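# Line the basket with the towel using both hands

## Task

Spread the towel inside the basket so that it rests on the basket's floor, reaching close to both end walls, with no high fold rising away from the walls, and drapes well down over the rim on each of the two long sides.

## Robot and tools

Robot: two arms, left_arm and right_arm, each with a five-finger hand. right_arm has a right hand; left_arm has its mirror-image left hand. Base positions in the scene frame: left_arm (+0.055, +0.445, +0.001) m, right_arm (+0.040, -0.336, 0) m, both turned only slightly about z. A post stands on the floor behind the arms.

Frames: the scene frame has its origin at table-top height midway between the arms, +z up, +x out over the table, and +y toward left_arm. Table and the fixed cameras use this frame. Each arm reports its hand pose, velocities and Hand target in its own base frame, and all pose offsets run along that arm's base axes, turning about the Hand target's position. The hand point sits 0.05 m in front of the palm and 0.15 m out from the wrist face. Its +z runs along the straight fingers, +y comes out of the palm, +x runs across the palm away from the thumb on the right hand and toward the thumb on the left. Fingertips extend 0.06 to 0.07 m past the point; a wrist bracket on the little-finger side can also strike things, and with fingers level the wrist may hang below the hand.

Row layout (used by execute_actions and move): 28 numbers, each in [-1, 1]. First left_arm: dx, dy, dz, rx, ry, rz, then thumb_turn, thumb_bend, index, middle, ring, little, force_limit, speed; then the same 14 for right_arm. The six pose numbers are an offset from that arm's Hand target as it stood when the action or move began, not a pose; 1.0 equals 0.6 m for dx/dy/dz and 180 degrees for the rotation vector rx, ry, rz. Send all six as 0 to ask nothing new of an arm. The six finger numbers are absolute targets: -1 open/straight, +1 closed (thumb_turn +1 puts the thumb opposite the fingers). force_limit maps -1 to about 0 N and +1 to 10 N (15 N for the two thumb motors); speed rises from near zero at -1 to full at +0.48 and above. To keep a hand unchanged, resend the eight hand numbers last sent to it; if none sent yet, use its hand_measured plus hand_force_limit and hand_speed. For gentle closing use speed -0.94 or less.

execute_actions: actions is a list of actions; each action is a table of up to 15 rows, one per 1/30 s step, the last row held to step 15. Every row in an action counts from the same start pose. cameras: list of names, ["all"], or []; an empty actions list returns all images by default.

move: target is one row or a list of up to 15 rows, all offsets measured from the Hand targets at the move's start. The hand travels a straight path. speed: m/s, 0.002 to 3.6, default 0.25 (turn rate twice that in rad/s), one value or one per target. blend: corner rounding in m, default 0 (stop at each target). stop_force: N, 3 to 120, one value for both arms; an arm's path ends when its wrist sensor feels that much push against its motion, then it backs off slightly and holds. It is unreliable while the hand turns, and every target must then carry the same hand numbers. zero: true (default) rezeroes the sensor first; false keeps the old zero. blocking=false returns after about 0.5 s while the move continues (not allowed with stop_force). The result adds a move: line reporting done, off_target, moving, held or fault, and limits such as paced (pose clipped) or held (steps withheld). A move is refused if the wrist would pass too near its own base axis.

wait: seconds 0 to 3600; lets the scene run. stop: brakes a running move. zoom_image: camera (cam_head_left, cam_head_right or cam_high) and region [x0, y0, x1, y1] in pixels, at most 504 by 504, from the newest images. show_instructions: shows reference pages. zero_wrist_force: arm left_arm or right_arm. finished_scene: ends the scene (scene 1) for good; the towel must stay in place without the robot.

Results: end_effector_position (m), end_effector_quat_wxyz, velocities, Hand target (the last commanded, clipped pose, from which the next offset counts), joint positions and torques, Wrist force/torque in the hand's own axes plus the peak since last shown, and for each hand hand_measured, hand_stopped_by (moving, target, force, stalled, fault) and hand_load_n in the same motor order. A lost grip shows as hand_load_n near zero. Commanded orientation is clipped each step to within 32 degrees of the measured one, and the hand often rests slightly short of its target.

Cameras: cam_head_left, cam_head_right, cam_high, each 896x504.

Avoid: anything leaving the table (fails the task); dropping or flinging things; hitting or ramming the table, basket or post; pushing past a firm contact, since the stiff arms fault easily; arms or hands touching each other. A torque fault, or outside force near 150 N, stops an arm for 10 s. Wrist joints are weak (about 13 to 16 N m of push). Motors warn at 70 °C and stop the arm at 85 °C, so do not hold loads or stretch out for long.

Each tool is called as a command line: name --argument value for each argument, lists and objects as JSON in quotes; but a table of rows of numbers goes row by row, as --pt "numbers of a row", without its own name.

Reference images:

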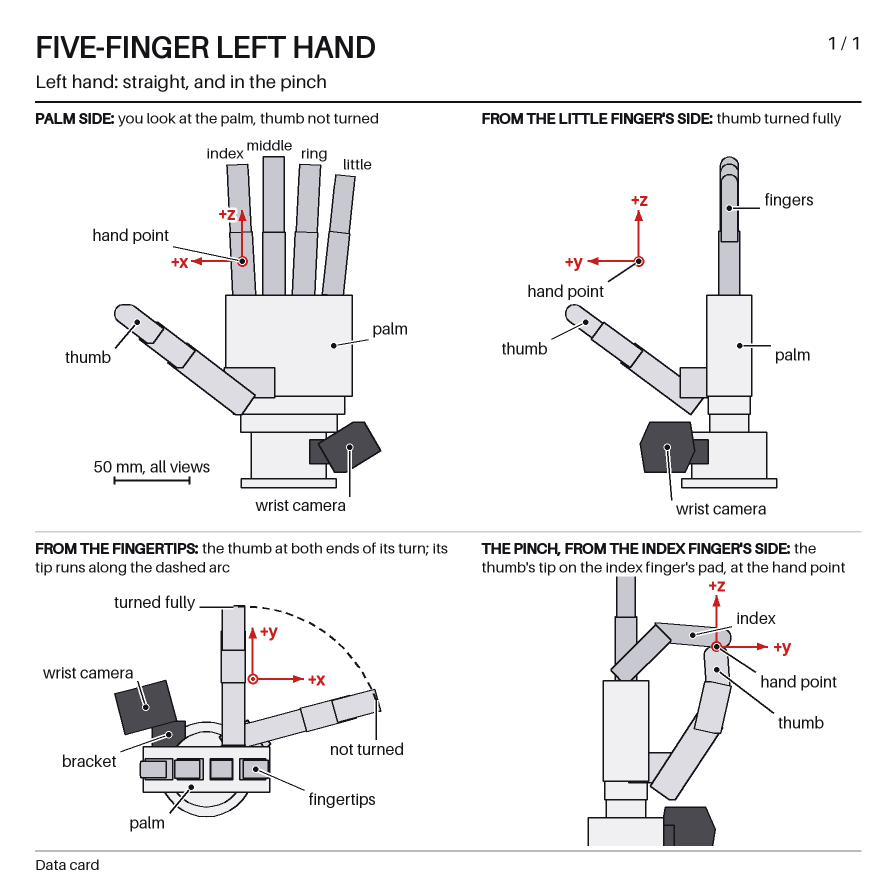

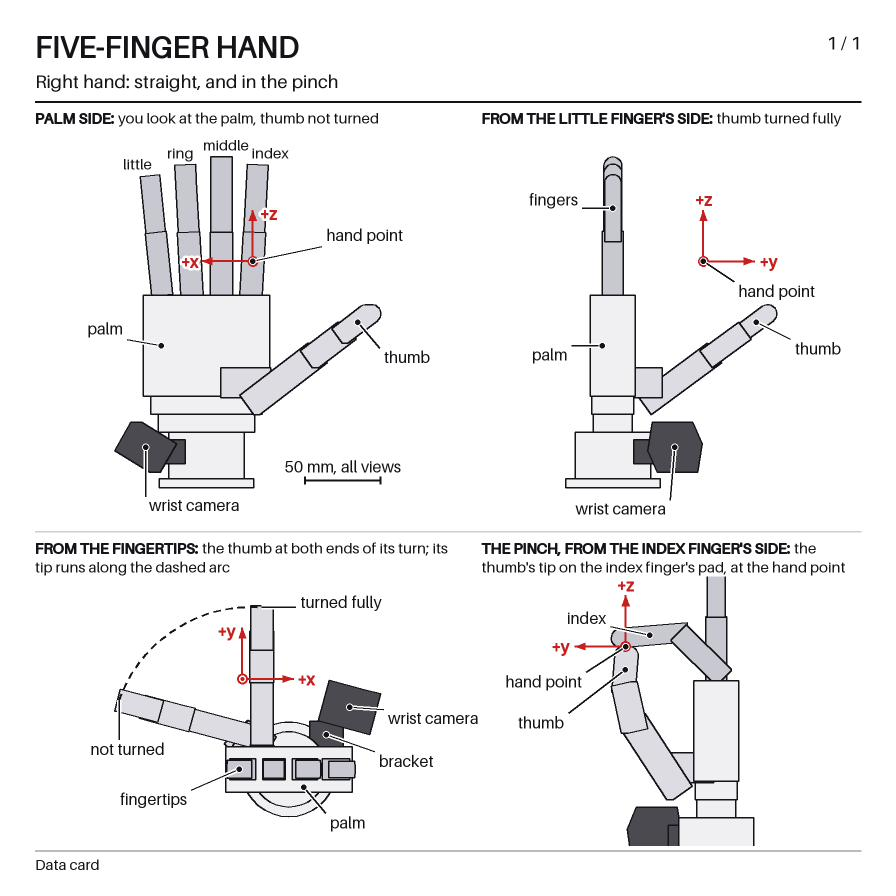

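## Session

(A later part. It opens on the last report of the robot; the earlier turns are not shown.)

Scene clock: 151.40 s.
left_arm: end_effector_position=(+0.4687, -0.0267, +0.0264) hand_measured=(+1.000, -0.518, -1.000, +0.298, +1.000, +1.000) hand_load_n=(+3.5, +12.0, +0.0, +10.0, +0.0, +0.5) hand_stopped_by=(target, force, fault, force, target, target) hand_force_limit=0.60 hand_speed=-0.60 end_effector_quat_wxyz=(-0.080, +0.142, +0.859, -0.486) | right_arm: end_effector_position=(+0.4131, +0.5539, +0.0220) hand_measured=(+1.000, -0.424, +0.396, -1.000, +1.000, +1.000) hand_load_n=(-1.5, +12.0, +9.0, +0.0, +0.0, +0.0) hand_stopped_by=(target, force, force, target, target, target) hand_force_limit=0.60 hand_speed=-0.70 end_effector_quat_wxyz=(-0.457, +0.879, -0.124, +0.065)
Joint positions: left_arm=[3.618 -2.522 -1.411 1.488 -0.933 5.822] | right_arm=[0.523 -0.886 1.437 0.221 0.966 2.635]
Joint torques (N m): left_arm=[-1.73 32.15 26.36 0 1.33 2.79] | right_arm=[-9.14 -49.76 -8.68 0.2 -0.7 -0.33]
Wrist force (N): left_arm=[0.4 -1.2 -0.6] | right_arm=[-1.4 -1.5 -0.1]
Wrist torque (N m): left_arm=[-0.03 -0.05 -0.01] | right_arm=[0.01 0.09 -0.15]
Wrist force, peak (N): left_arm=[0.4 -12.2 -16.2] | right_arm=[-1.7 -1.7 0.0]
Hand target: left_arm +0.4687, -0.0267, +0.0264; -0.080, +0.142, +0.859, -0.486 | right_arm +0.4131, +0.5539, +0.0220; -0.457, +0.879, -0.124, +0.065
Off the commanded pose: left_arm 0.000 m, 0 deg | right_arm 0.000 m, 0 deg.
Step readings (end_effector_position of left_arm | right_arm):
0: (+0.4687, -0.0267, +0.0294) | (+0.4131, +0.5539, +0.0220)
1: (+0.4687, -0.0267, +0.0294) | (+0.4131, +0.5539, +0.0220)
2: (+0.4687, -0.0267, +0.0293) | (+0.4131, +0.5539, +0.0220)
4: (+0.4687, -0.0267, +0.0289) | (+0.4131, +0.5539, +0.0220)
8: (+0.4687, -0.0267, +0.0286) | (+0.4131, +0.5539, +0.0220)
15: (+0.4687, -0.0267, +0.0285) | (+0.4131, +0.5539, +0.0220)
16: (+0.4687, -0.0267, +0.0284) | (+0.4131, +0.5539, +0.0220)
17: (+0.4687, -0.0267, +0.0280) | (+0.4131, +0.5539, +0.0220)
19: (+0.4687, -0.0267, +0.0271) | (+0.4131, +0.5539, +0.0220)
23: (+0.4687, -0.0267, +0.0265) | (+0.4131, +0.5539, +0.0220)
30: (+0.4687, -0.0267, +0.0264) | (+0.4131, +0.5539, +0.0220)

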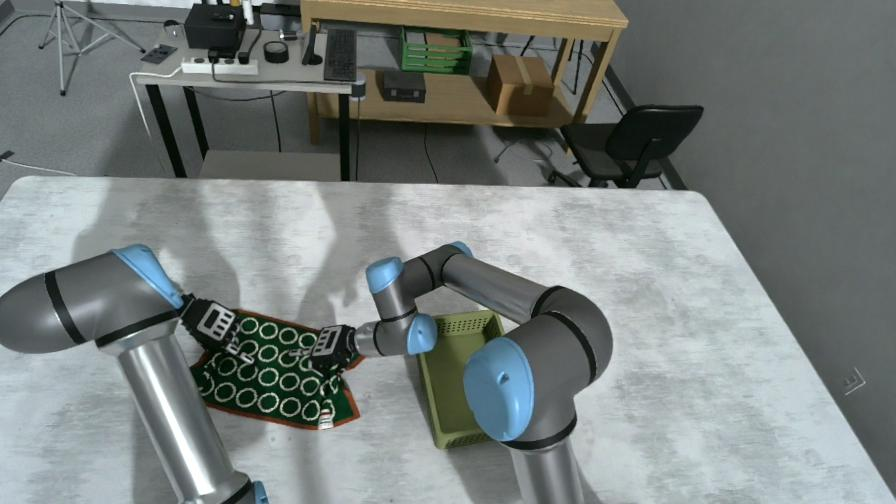

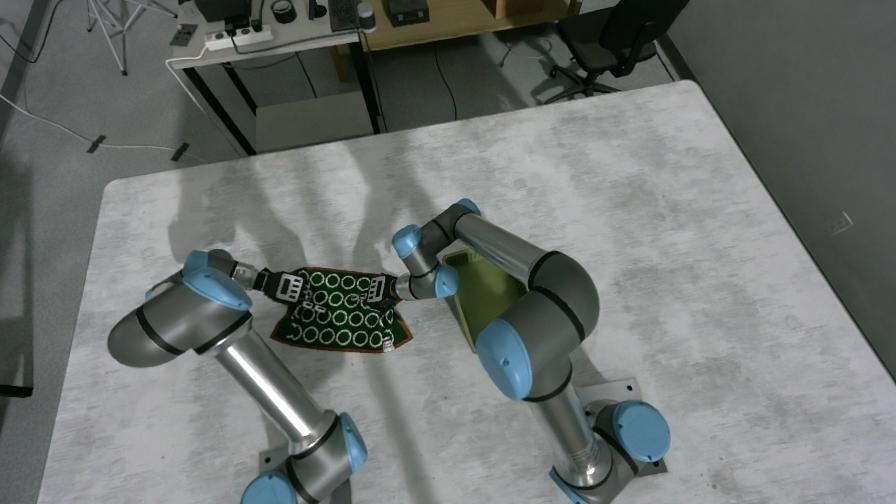

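move --target '[0,0,0.2,0,0,0,1,-0.5,-0.4,0.3,1,1,0.6,-0.6,0,0,0.2,0,0,0,1,-0.1,0.5,-1,1,1,0.6,-0.7]' --speed 0.08 --cameras '["all"]'

zoom_image --camera "cam_head_left" --region '[150, 230, 400, 440]'

Scene clock: 155.73 s.
left_arm: end_effector_position=(+0.4687, -0.0268, +0.1464) hand_measured=(+1.000, -0.518, -1.000, +0.298, +1.000, +1.000) hand_load_n=(+3.5, +11.5, +0.0, +10.0, +0.0, +0.0) hand_stopped_by=(target, force, fault, force, target, target) hand_force_limit=0.60 hand_speed=-0.60 end_effector_quat_wxyz=(-0.080, +0.142, +0.859, -0.486) | right_arm: end_effector_position=(+0.4131, +0.5539, +0.1420) hand_measured=(+1.000, -0.424, +0.396, -1.000, +1.000, +1.000) hand_load_n=(-2.0, +12.0, +9.0, +0.0, +0.0, +0.0) hand_stopped_by=(target, force, force, target, target, target) hand_force_limit=0.60 hand_speed=-0.70 end_effector_quat_wxyz=(-0.457, +0.879, -0.124, +0.065)
Joint positions: left_arm=[3.617 -2.339 -1.391 1.285 -0.933 5.822] | right_arm=[0.523 -1.005 1.302 0.475 0.966 2.635]
Joint torques (N m): left_arm=[3.2 56.37 29.26 -5.43 0.45 -0.12] | right_arm=[12.6 -50.19 -27.31 2.78 -0.72 -1.07]
Wrist force (N): left_arm=[0.6 0.2 0.3] | right_arm=[-1.5 -1.6 0.7]
Wrist torque (N m): left_arm=[0.07 -0.06 -0.04] | right_arm=[-0.02 0.10 -0.18]
Wrist force, peak (N): left_arm=[0.2 -1.4 -0.7] | right_arm=[-1.6 -2.0 0.1]
Hand target: left_arm +0.4687, -0.0267, +0.1464; -0.080, +0.142, +0.859, -0.486 | right_arm +0.4131, +0.5539, +0.1420; -0.457, +0.879, -0.124, +0.065
Off the commanded pose: left_arm 0.000 m, 0 deg | right_arm 0.000 m, 0 deg.
move: done

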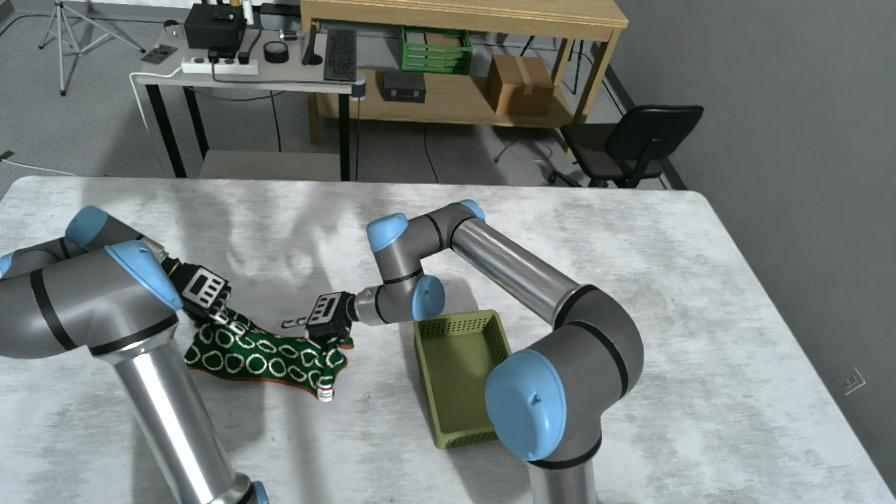

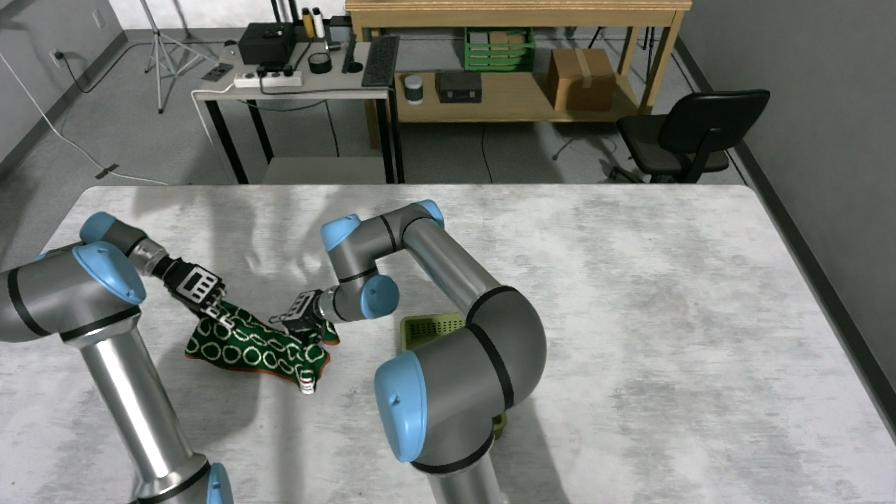

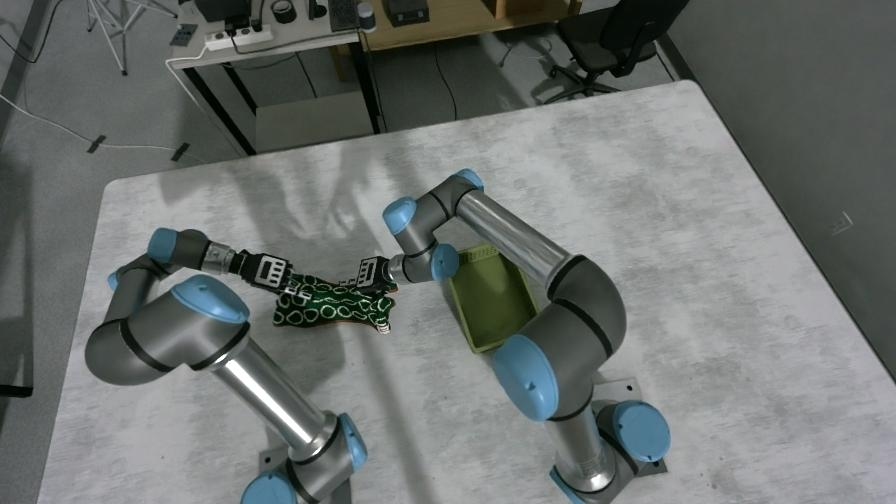

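Scaled by 2.016 from the camera's image (finer frame: 1280x720).

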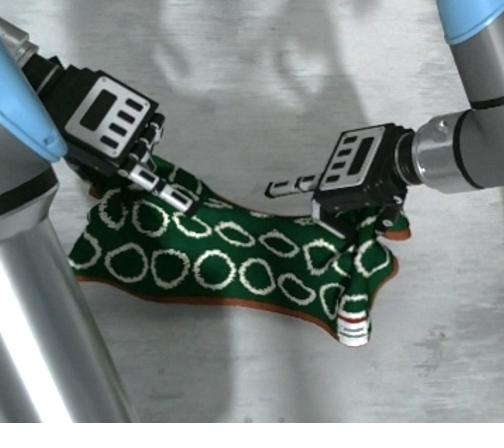

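move --pt "0 0 0.1967 0 0 0 1 -0.5 -0.4 0.3 1 1 0.6 -0.6 0 0 0.1967 0 0 0 1 -0.1 0.5 -1 1 1 0.6 -0.7" --pt "-0.2155 -0.7460 0.1967 0 0 0.1333 1 -0.5 -0.4 0.3 1 1 0.6 -0.6 -0.0395 -0.7313 0.1967 0 0 0.1333 1 -0.1 0.5 -1 1 1 0.6 -0.7" --speed 0.15 --blend 0.03 --cameras '["all"]'

zoom_image --camera "cam_head_left" --region '[350, 200, 600, 450]'

zoom_image --camera "cam_high" --region '[400, 180, 600, 380]'

Scene clock: 161.17 s.
left_arm: end_effector_position=(+0.3394, -0.4743, +0.2644) hand_measured=(+1.000, -0.518, -1.000, +0.298, +1.000, +1.000) hand_load_n=(+3.5, +12.0, +0.0, +10.0, +0.0, +0.0) hand_stopped_by=(target, force, fault, force, target, target) hand_force_limit=0.60 hand_speed=-0.60 end_effector_quat_wxyz=(+0.023, -0.040, +0.870, -0.492) | right_arm: end_effector_position=(+0.3894, +0.1152, +0.2600) hand_measured=(+1.000, -0.424, +0.396, -1.000, +1.000, +1.000) hand_load_n=(-2.0, +11.5, +9.0, -0.5, +0.0, +0.0) hand_stopped_by=(target, force, force, target, target, target) hand_force_limit=0.60 hand_speed=-0.70 end_effector_quat_wxyz=(-0.460, +0.885, +0.062, -0.032)
Joint positions: left_arm=[2.753 -1.877 -1.423 2.385 -0.708 3.922] | right_arm=[-0.414 -1.209 1.648 1.774 0.8 0.749]
Joint torques (N m): left_arm=[-7.53 44.32 33.23 0.7 -0.56 -2.63] | right_arm=[-12.47 -24.05 -6.78 5.25 0.67 -1.41]
Wrist force (N): left_arm=[0.6 0.4 0.4] | right_arm=[-1.6 -1.0 0.4]
Wrist torque (N m): left_arm=[0.06 -0.05 0.07] | right_arm=[0.08 0.09 -0.04]
Wrist force, peak (N): left_arm=[1.5 0.0 1.1] | right_arm=[-1.9 -1.7 1.0]
Hand target: left_arm +0.3394, -0.4743, +0.2644; +0.023, -0.040, +0.870, -0.492 | right_arm +0.3894, +0.1151, +0.2600; -0.460, +0.885, +0.062, -0.032
Off the commanded pose: left_arm 0.000 m, 0 deg | right_arm 0.000 m, 0 deg.
move: done

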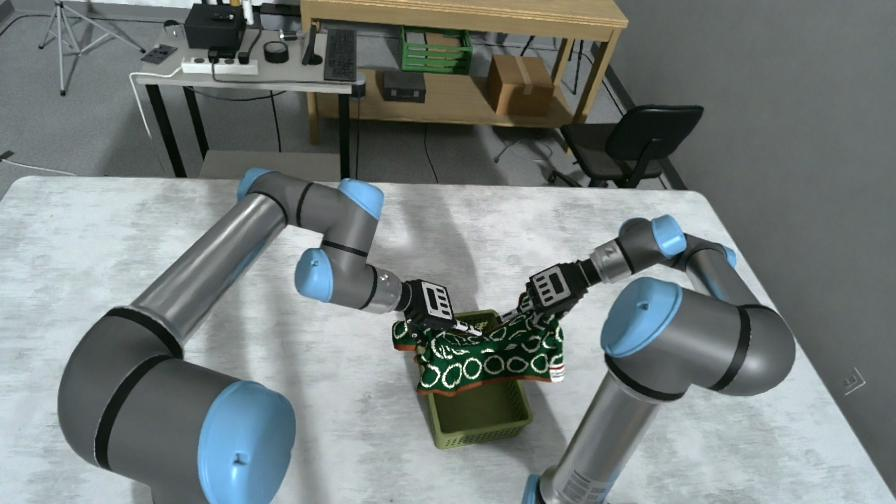

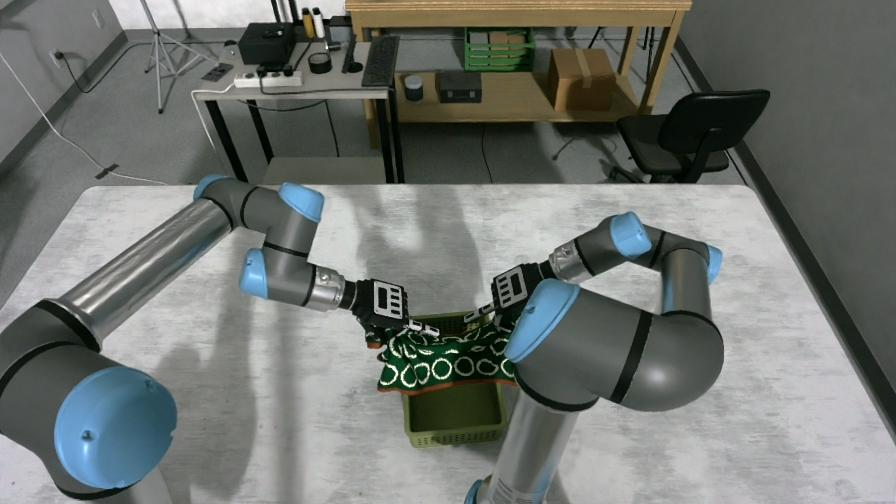

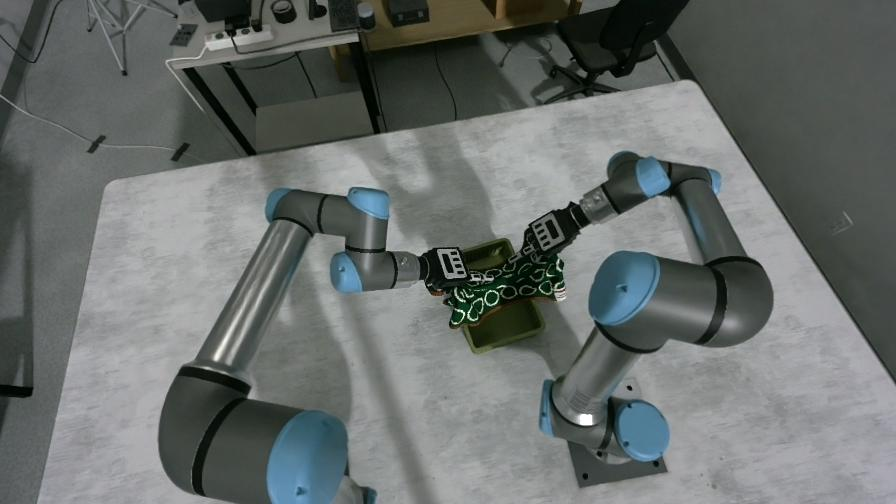

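Scaled by 2.016 from the camera's image (finer frame: 1280x720).

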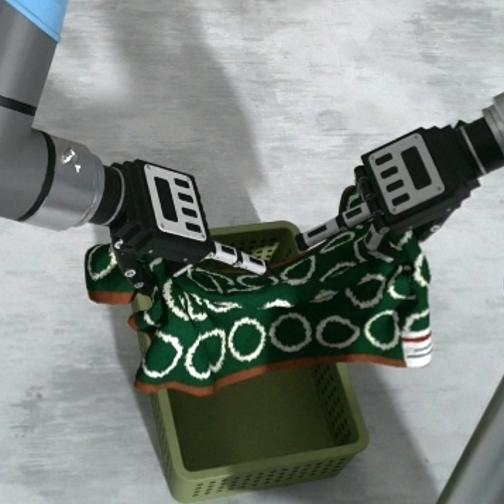

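Scaled by 2.520 from the camera's image (finer frame: 1280x720).

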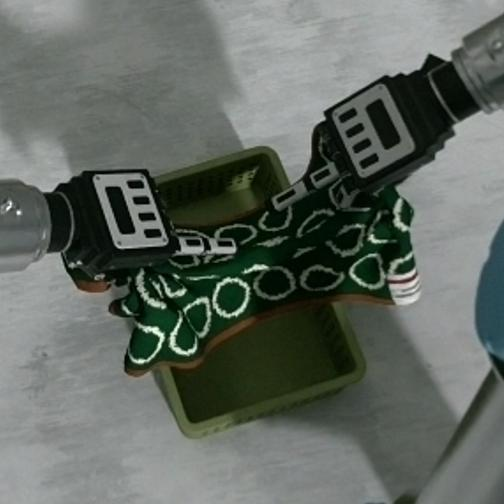

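move --target '[0,0,-0.1667,0,0,0,1,-0.5,-0.4,0.3,1,1,0.6,-0.6,0,0,-0.1667,0,0,0,1,-0.1,0.5,-1,1,1,0.6,-0.7]' --speed 0.08 --cameras '["cam_head_left","cam_high","cam_head_right"]'

zoom_image --camera "cam_head_left" --region '[370, 270, 600, 470]'

zoom_image --camera "cam_high" --region '[400, 200, 600, 380]'

zoom_image --camera "cam_head_right" --region '[340, 270, 560, 470]'

Scene clock: 163.77 s.
left_arm: end_effector_position=(+0.3394, -0.4743, +0.1644) hand_measured=(+1.000, -0.518, -1.000, +0.298, +1.000, +1.000) hand_load_n=(+3.0, +11.5, +0.0, +10.0, +0.0, +0.0) hand_stopped_by=(target, force, fault, force, target, target) hand_force_limit=0.60 hand_speed=-0.60 end_effector_quat_wxyz=(+0.023, -0.040, +0.870, -0.492) | right_arm: end_effector_position=(+0.3894, +0.1151, +0.1601) hand_measured=(+1.000, -0.424, +0.396, -1.000, +1.000, +1.000) hand_load_n=(-2.0, +11.5, +9.0, +0.0, +0.0, +0.0) hand_stopped_by=(target, force, force, target, target, target) hand_force_limit=0.60 hand_speed=-0.70 end_effector_quat_wxyz=(-0.460, +0.885, +0.062, -0.032)
Joint positions: left_arm=[2.753 -1.942 -1.599 2.626 -0.708 3.922] | right_arm=[-0.414 -1.083 1.757 1.539 0.8 0.749]
Joint torques (N m): left_arm=[0.07 19.54 6.57 0.69 1.16 -2.46] | right_arm=[1.59 -27.15 -4.81 0.33 -1.44 0.85]
Wrist force (N): left_arm=[0.5 0.3 0.7] | right_arm=[-1.2 -1.0 0.4]
Wrist torque (N m): left_arm=[0.02 -0.04 0.06] | right_arm=[0.08 0.04 -0.02]
Wrist force, peak (N): left_arm=[0.7 0.9 0.4] | right_arm=[-1.6 -1.6 0.3]
Hand target: left_arm +0.3394, -0.4743, +0.1644; +0.023, -0.040, +0.870, -0.492 | right_arm +0.3894, +0.1151, +0.1600; -0.460, +0.885, +0.062, -0.032
Off the commanded pose: left_arm 0.000 m, 0 deg | right_arm 0.000 m, 0 deg.
move: done

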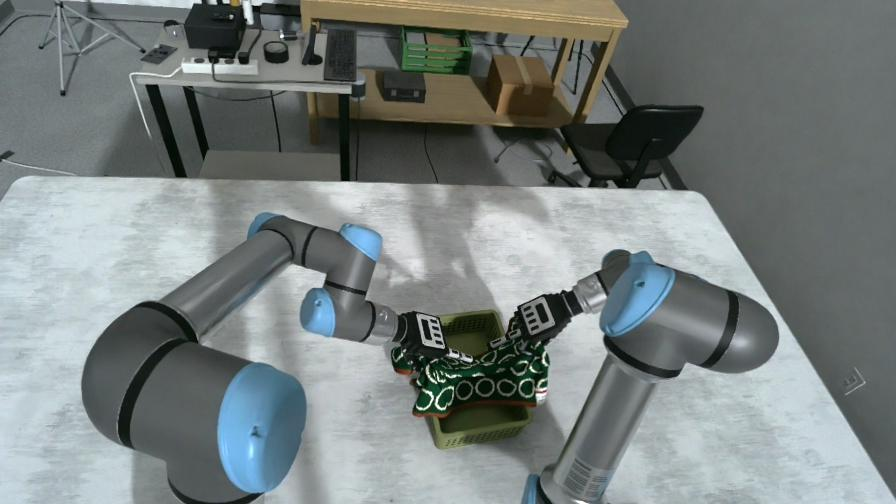

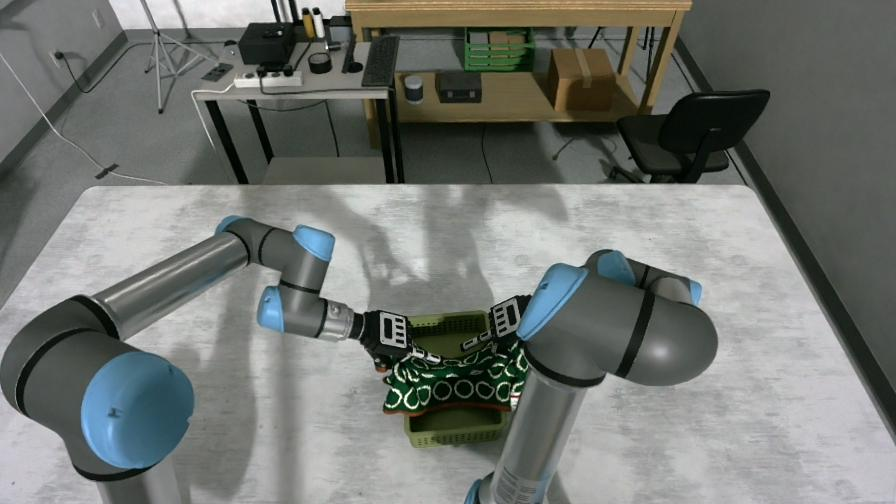

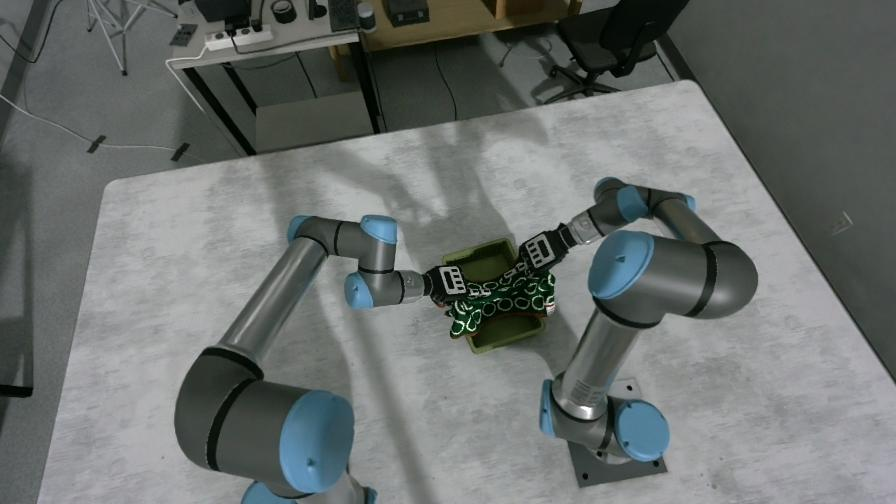

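Scaled by 2.191 from the camera's image (finer frame: 1280x720).

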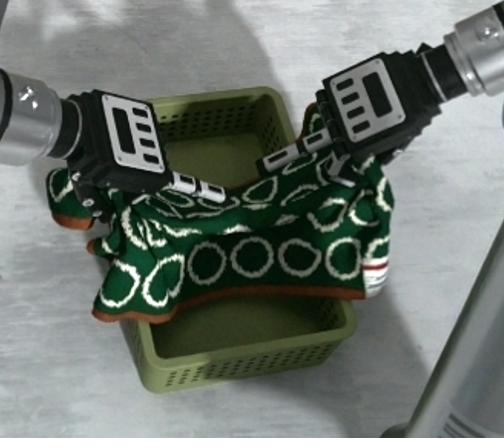

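Scaled by 2.520 from the camera's image (finer frame: 1280x720).

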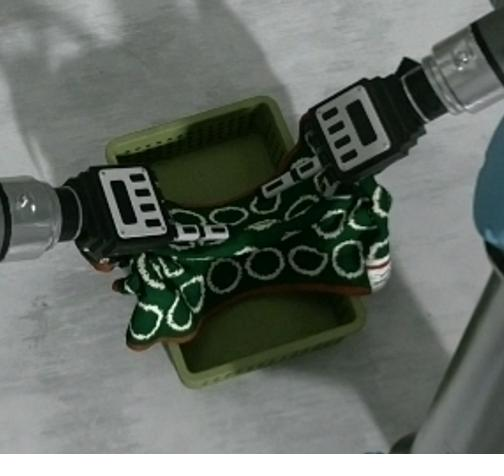

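Scaled by 2.291 from the camera's image (finer frame: 1280x720).

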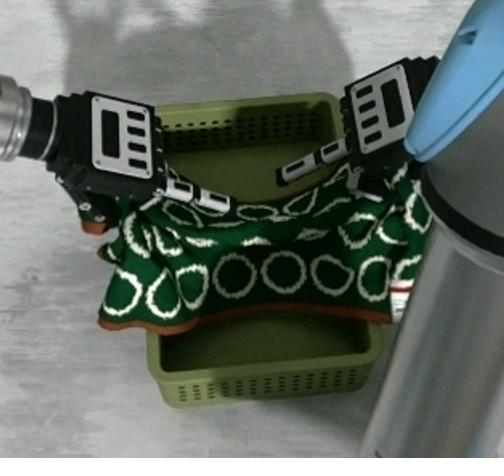

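move --target '[0,0,-0.0667,0,0,0,1,-0.5,-0.4,0.3,1,1,0.6,-0.6,0,0,-0.0667,0,0,0,1,-0.1,0.5,-1,1,1,0.6,-0.7]' --speed 0.06 --cameras '["cam_head_left","cam_high","cam_head_right"]'

zoom_image --camera "cam_head_left" --region '[370, 290, 570, 470]'

zoom_image --camera "cam_high" --region '[410, 220, 590, 370]'

zoom_image --camera "cam_head_right" --region '[340, 290, 540, 470]'

Scene clock: 166.33 s.
left_arm: end_effector_position=(+0.3394, -0.4743, +0.1244) hand_measured=(+1.000, -0.518, -1.000, +0.298, +1.000, +1.000) hand_load_n=(+3.5, +11.5, +0.0, +10.0, +0.0, +0.0) hand_stopped_by=(target, force, fault, force, target, target) hand_force_limit=0.60 hand_speed=-0.60 end_effector_quat_wxyz=(+0.023, -0.040, +0.870, -0.492) | right_arm: end_effector_position=(+0.3894, +0.1151, +0.1200) hand_measured=(+1.000, -0.424, +0.396, -1.000, +1.000, +1.000) hand_load_n=(-2.0, +11.5, +9.0, +0.0, +0.0, +0.5) hand_stopped_by=(target, force, force, target, target, target) hand_force_limit=0.60 hand_speed=-0.70 end_effector_quat_wxyz=(-0.460, +0.885, +0.062, -0.032)
Joint positions: left_arm=[2.753 -1.983 -1.653 2.721 -0.708 3.922] | right_arm=[-0.414 -1.02 1.784 1.449 0.8 0.749]
Joint torques (N m): left_arm=[1.77 21.1 5 0.79 1.18 -2.44] | right_arm=[3.89 -28.55 -3.58 0.21 -0.76 0.9]
Wrist force (N): left_arm=[0.4 0.0 0.3] | right_arm=[-1.3 -1.2 0.6]
Wrist torque (N m): left_arm=[0.01 -0.05 0.08] | right_arm=[0.05 0.05 -0.03]
Wrist force, peak (N): left_arm=[0.6 0.6 0.4] | right_arm=[-1.5 -1.5 0.1]
Hand target: left_arm +0.3394, -0.4743, +0.1244; +0.023, -0.040, +0.870, -0.492 | right_arm +0.3894, +0.1151, +0.1200; -0.460, +0.885, +0.062, -0.032
Off the commanded pose: left_arm 0.000 m, 0 deg | right_arm 0.000 m, 0 deg.
move: done

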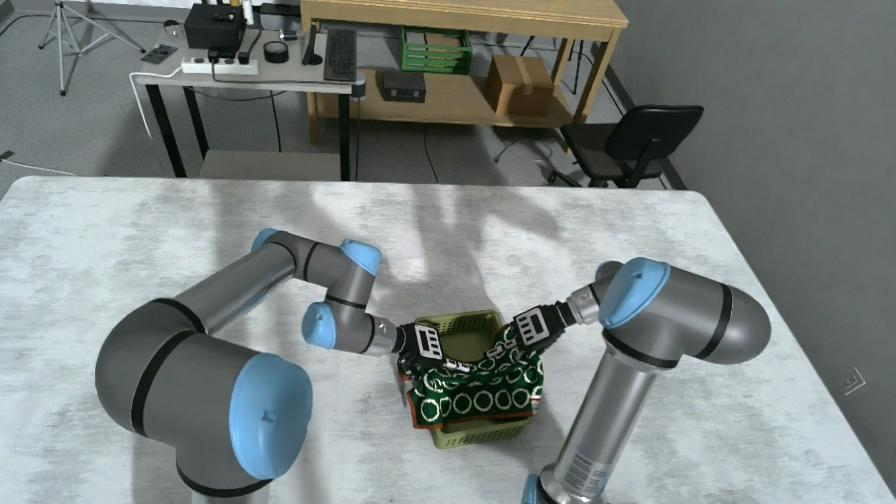

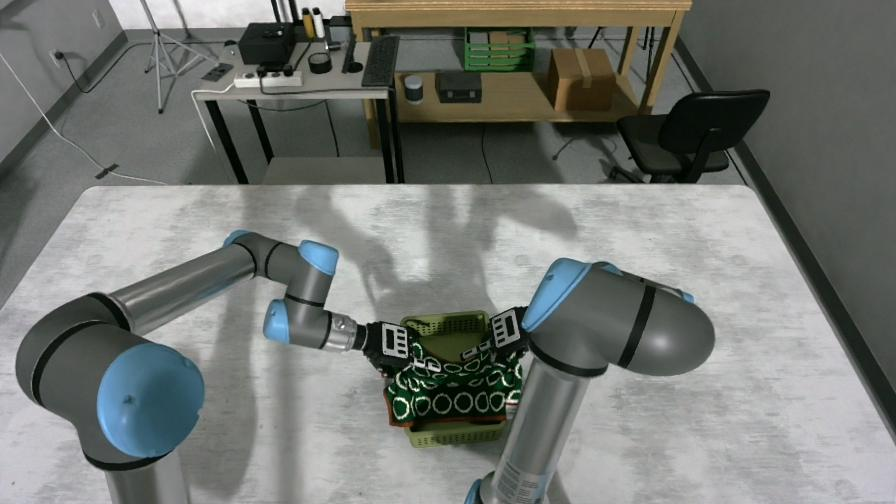

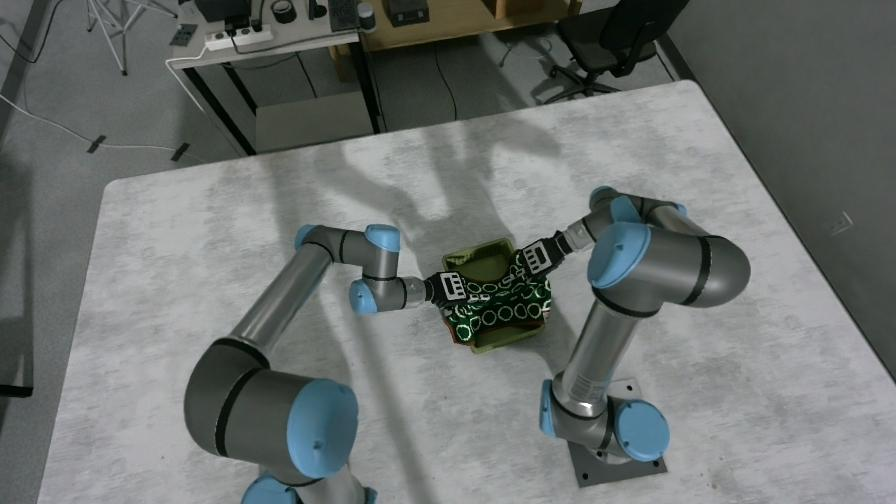

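Scaled by 2.520 from the camera's image (finer frame: 1280x720).

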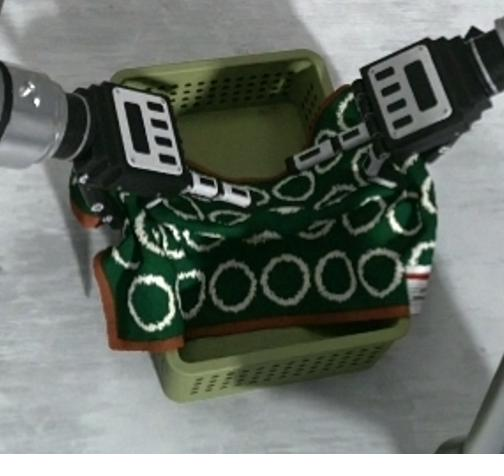

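Scaled by 2.800 from the camera's image (finer frame: 1280x720).

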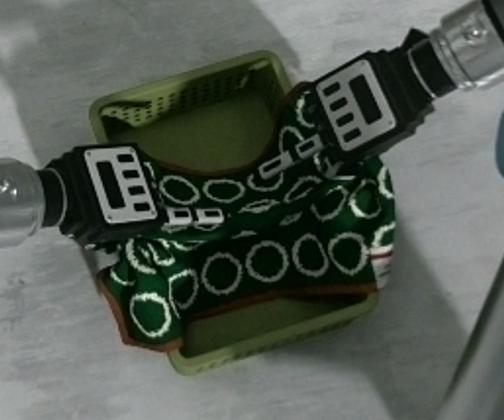

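Scaled by 2.520 from the camera's image (finer frame: 1280x720).

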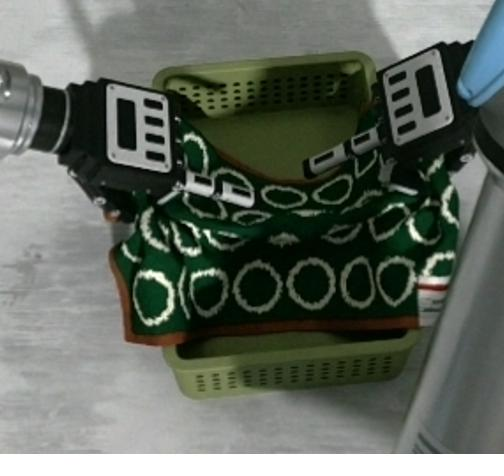

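move --target '[0,0,-0.0417,0,0,0,1,-0.5,-0.4,0.3,1,1,0.6,-0.6,0,0,-0.0417,0,0,0,1,-0.1,0.5,-1,1,1,0.6,-0.7]' --speed 0.05 --cameras '["cam_head_left","cam_high","cam_head_right"]'

zoom_image --camera "cam_head_left" --region '[370, 290, 570, 470]'

zoom_image --camera "cam_high" --region '[410, 220, 590, 370]'

Scene clock: 168.93 s.
left_arm: end_effector_position=(+0.3395, -0.4743, +0.0994) hand_measured=(+1.000, -0.520, -1.000, +0.300, +1.000, +1.000) hand_load_n=(+5.5, +16.0, +0.0, +0.0, +0.0, +0.0) hand_stopped_by=(target, force, fault, force, target, target) hand_force_limit=0.60 hand_speed=-0.60 end_effector_quat_wxyz=(+0.023, -0.040, +0.870, -0.492) | right_arm: end_effector_position=(+0.3894, +0.1151, +0.0950) hand_measured=(+1.000, -0.424, +0.396, -1.000, +1.000, +1.000) hand_load_n=(-2.0, +12.0, +8.5, +0.0, +0.0, +0.0) hand_stopped_by=(target, force, force, target, target, target) hand_force_limit=0.60 hand_speed=-0.70 end_effector_quat_wxyz=(-0.460, +0.885, +0.062, -0.032)
Joint positions: left_arm=[2.753 -2.013 -1.682 2.779 -0.708 3.922] | right_arm=[-0.414 -0.977 1.796 1.394 0.8 0.749]
Joint torques (N m): left_arm=[1.33 10.9 -3.49 0.6 0.39 -1.37] | right_arm=[-1.81 -28.63 -2.16 0.08 0.04 0.71]
Wrist force (N): left_arm=[-3.5 -17.6 -12.2] | right_arm=[-1.0 -2.2 -0.3]
Wrist torque (N m): left_arm=[-0.54 -0.17 0.48] | right_arm=[0.00 0.01 -0.02]
Wrist force, peak (N): left_arm=[-3.5 -17.6 -12.2] | right_arm=[-1.0 -2.2 -0.3]
Hand target: left_arm +0.3394, -0.4743, +0.0994; +0.023, -0.040, +0.870, -0.492 | right_arm +0.3894, +0.1151, +0.0950; -0.460, +0.885, +0.062, -0.032
Off the commanded pose: left_arm 0.000 m, 0 deg | right_arm 0.000 m, 0 deg.
move: done

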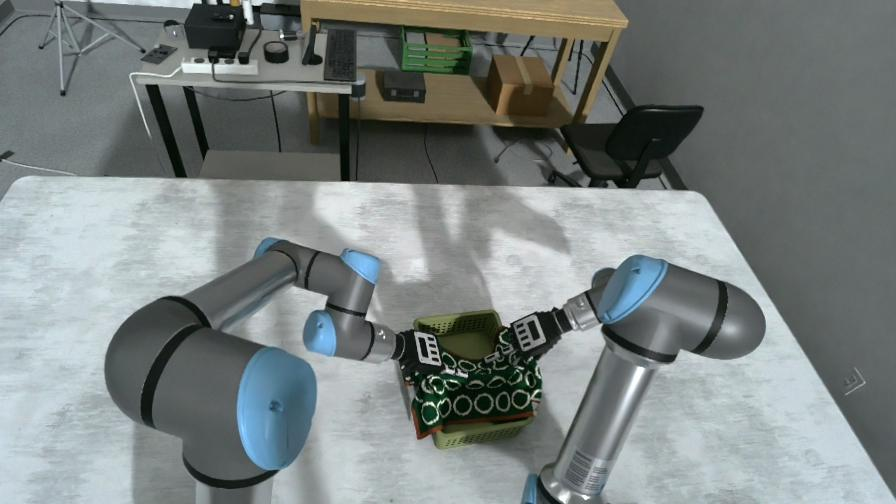

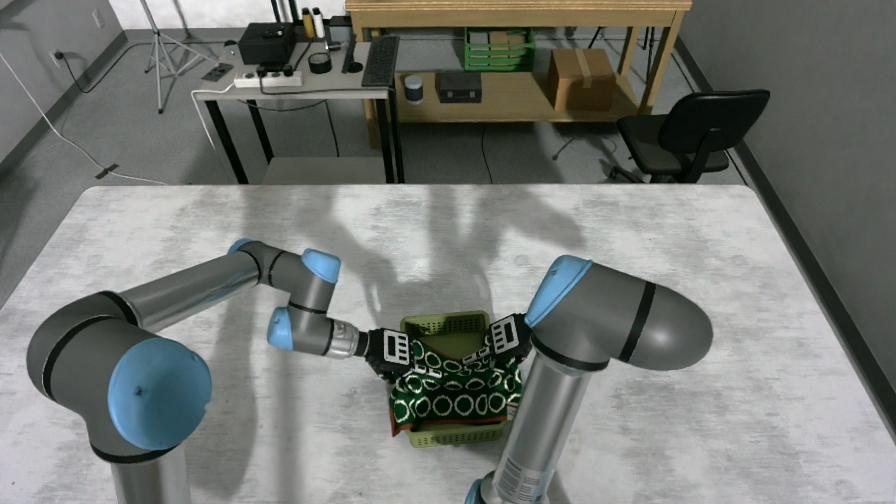

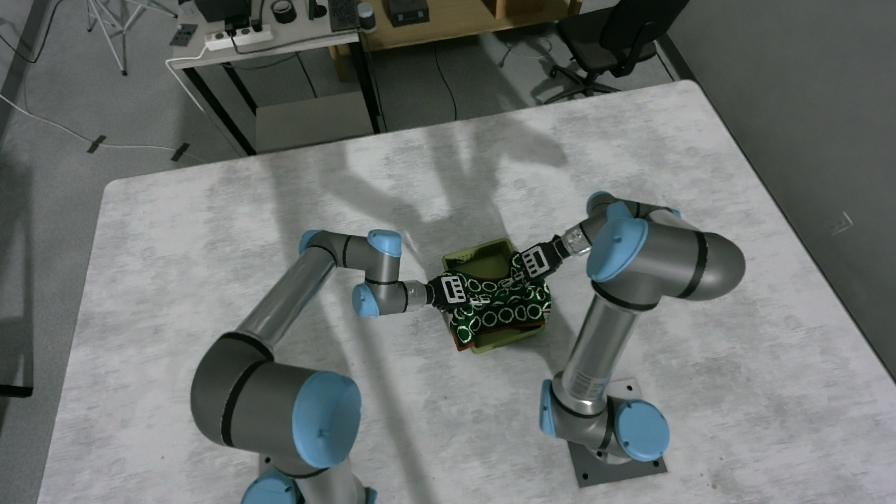

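Scaled by 2.520 from the camera's image (finer frame: 1280x720).

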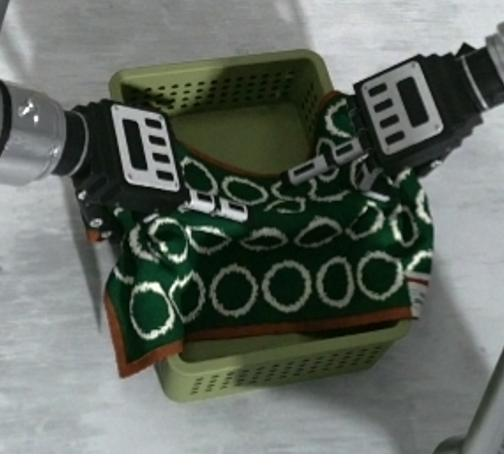

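Scaled by 2.800 from the camera's image (finer frame: 1280x720).

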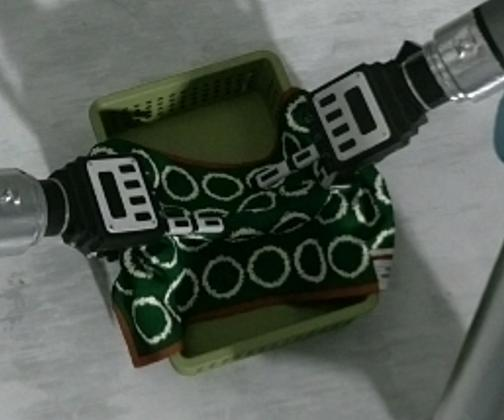

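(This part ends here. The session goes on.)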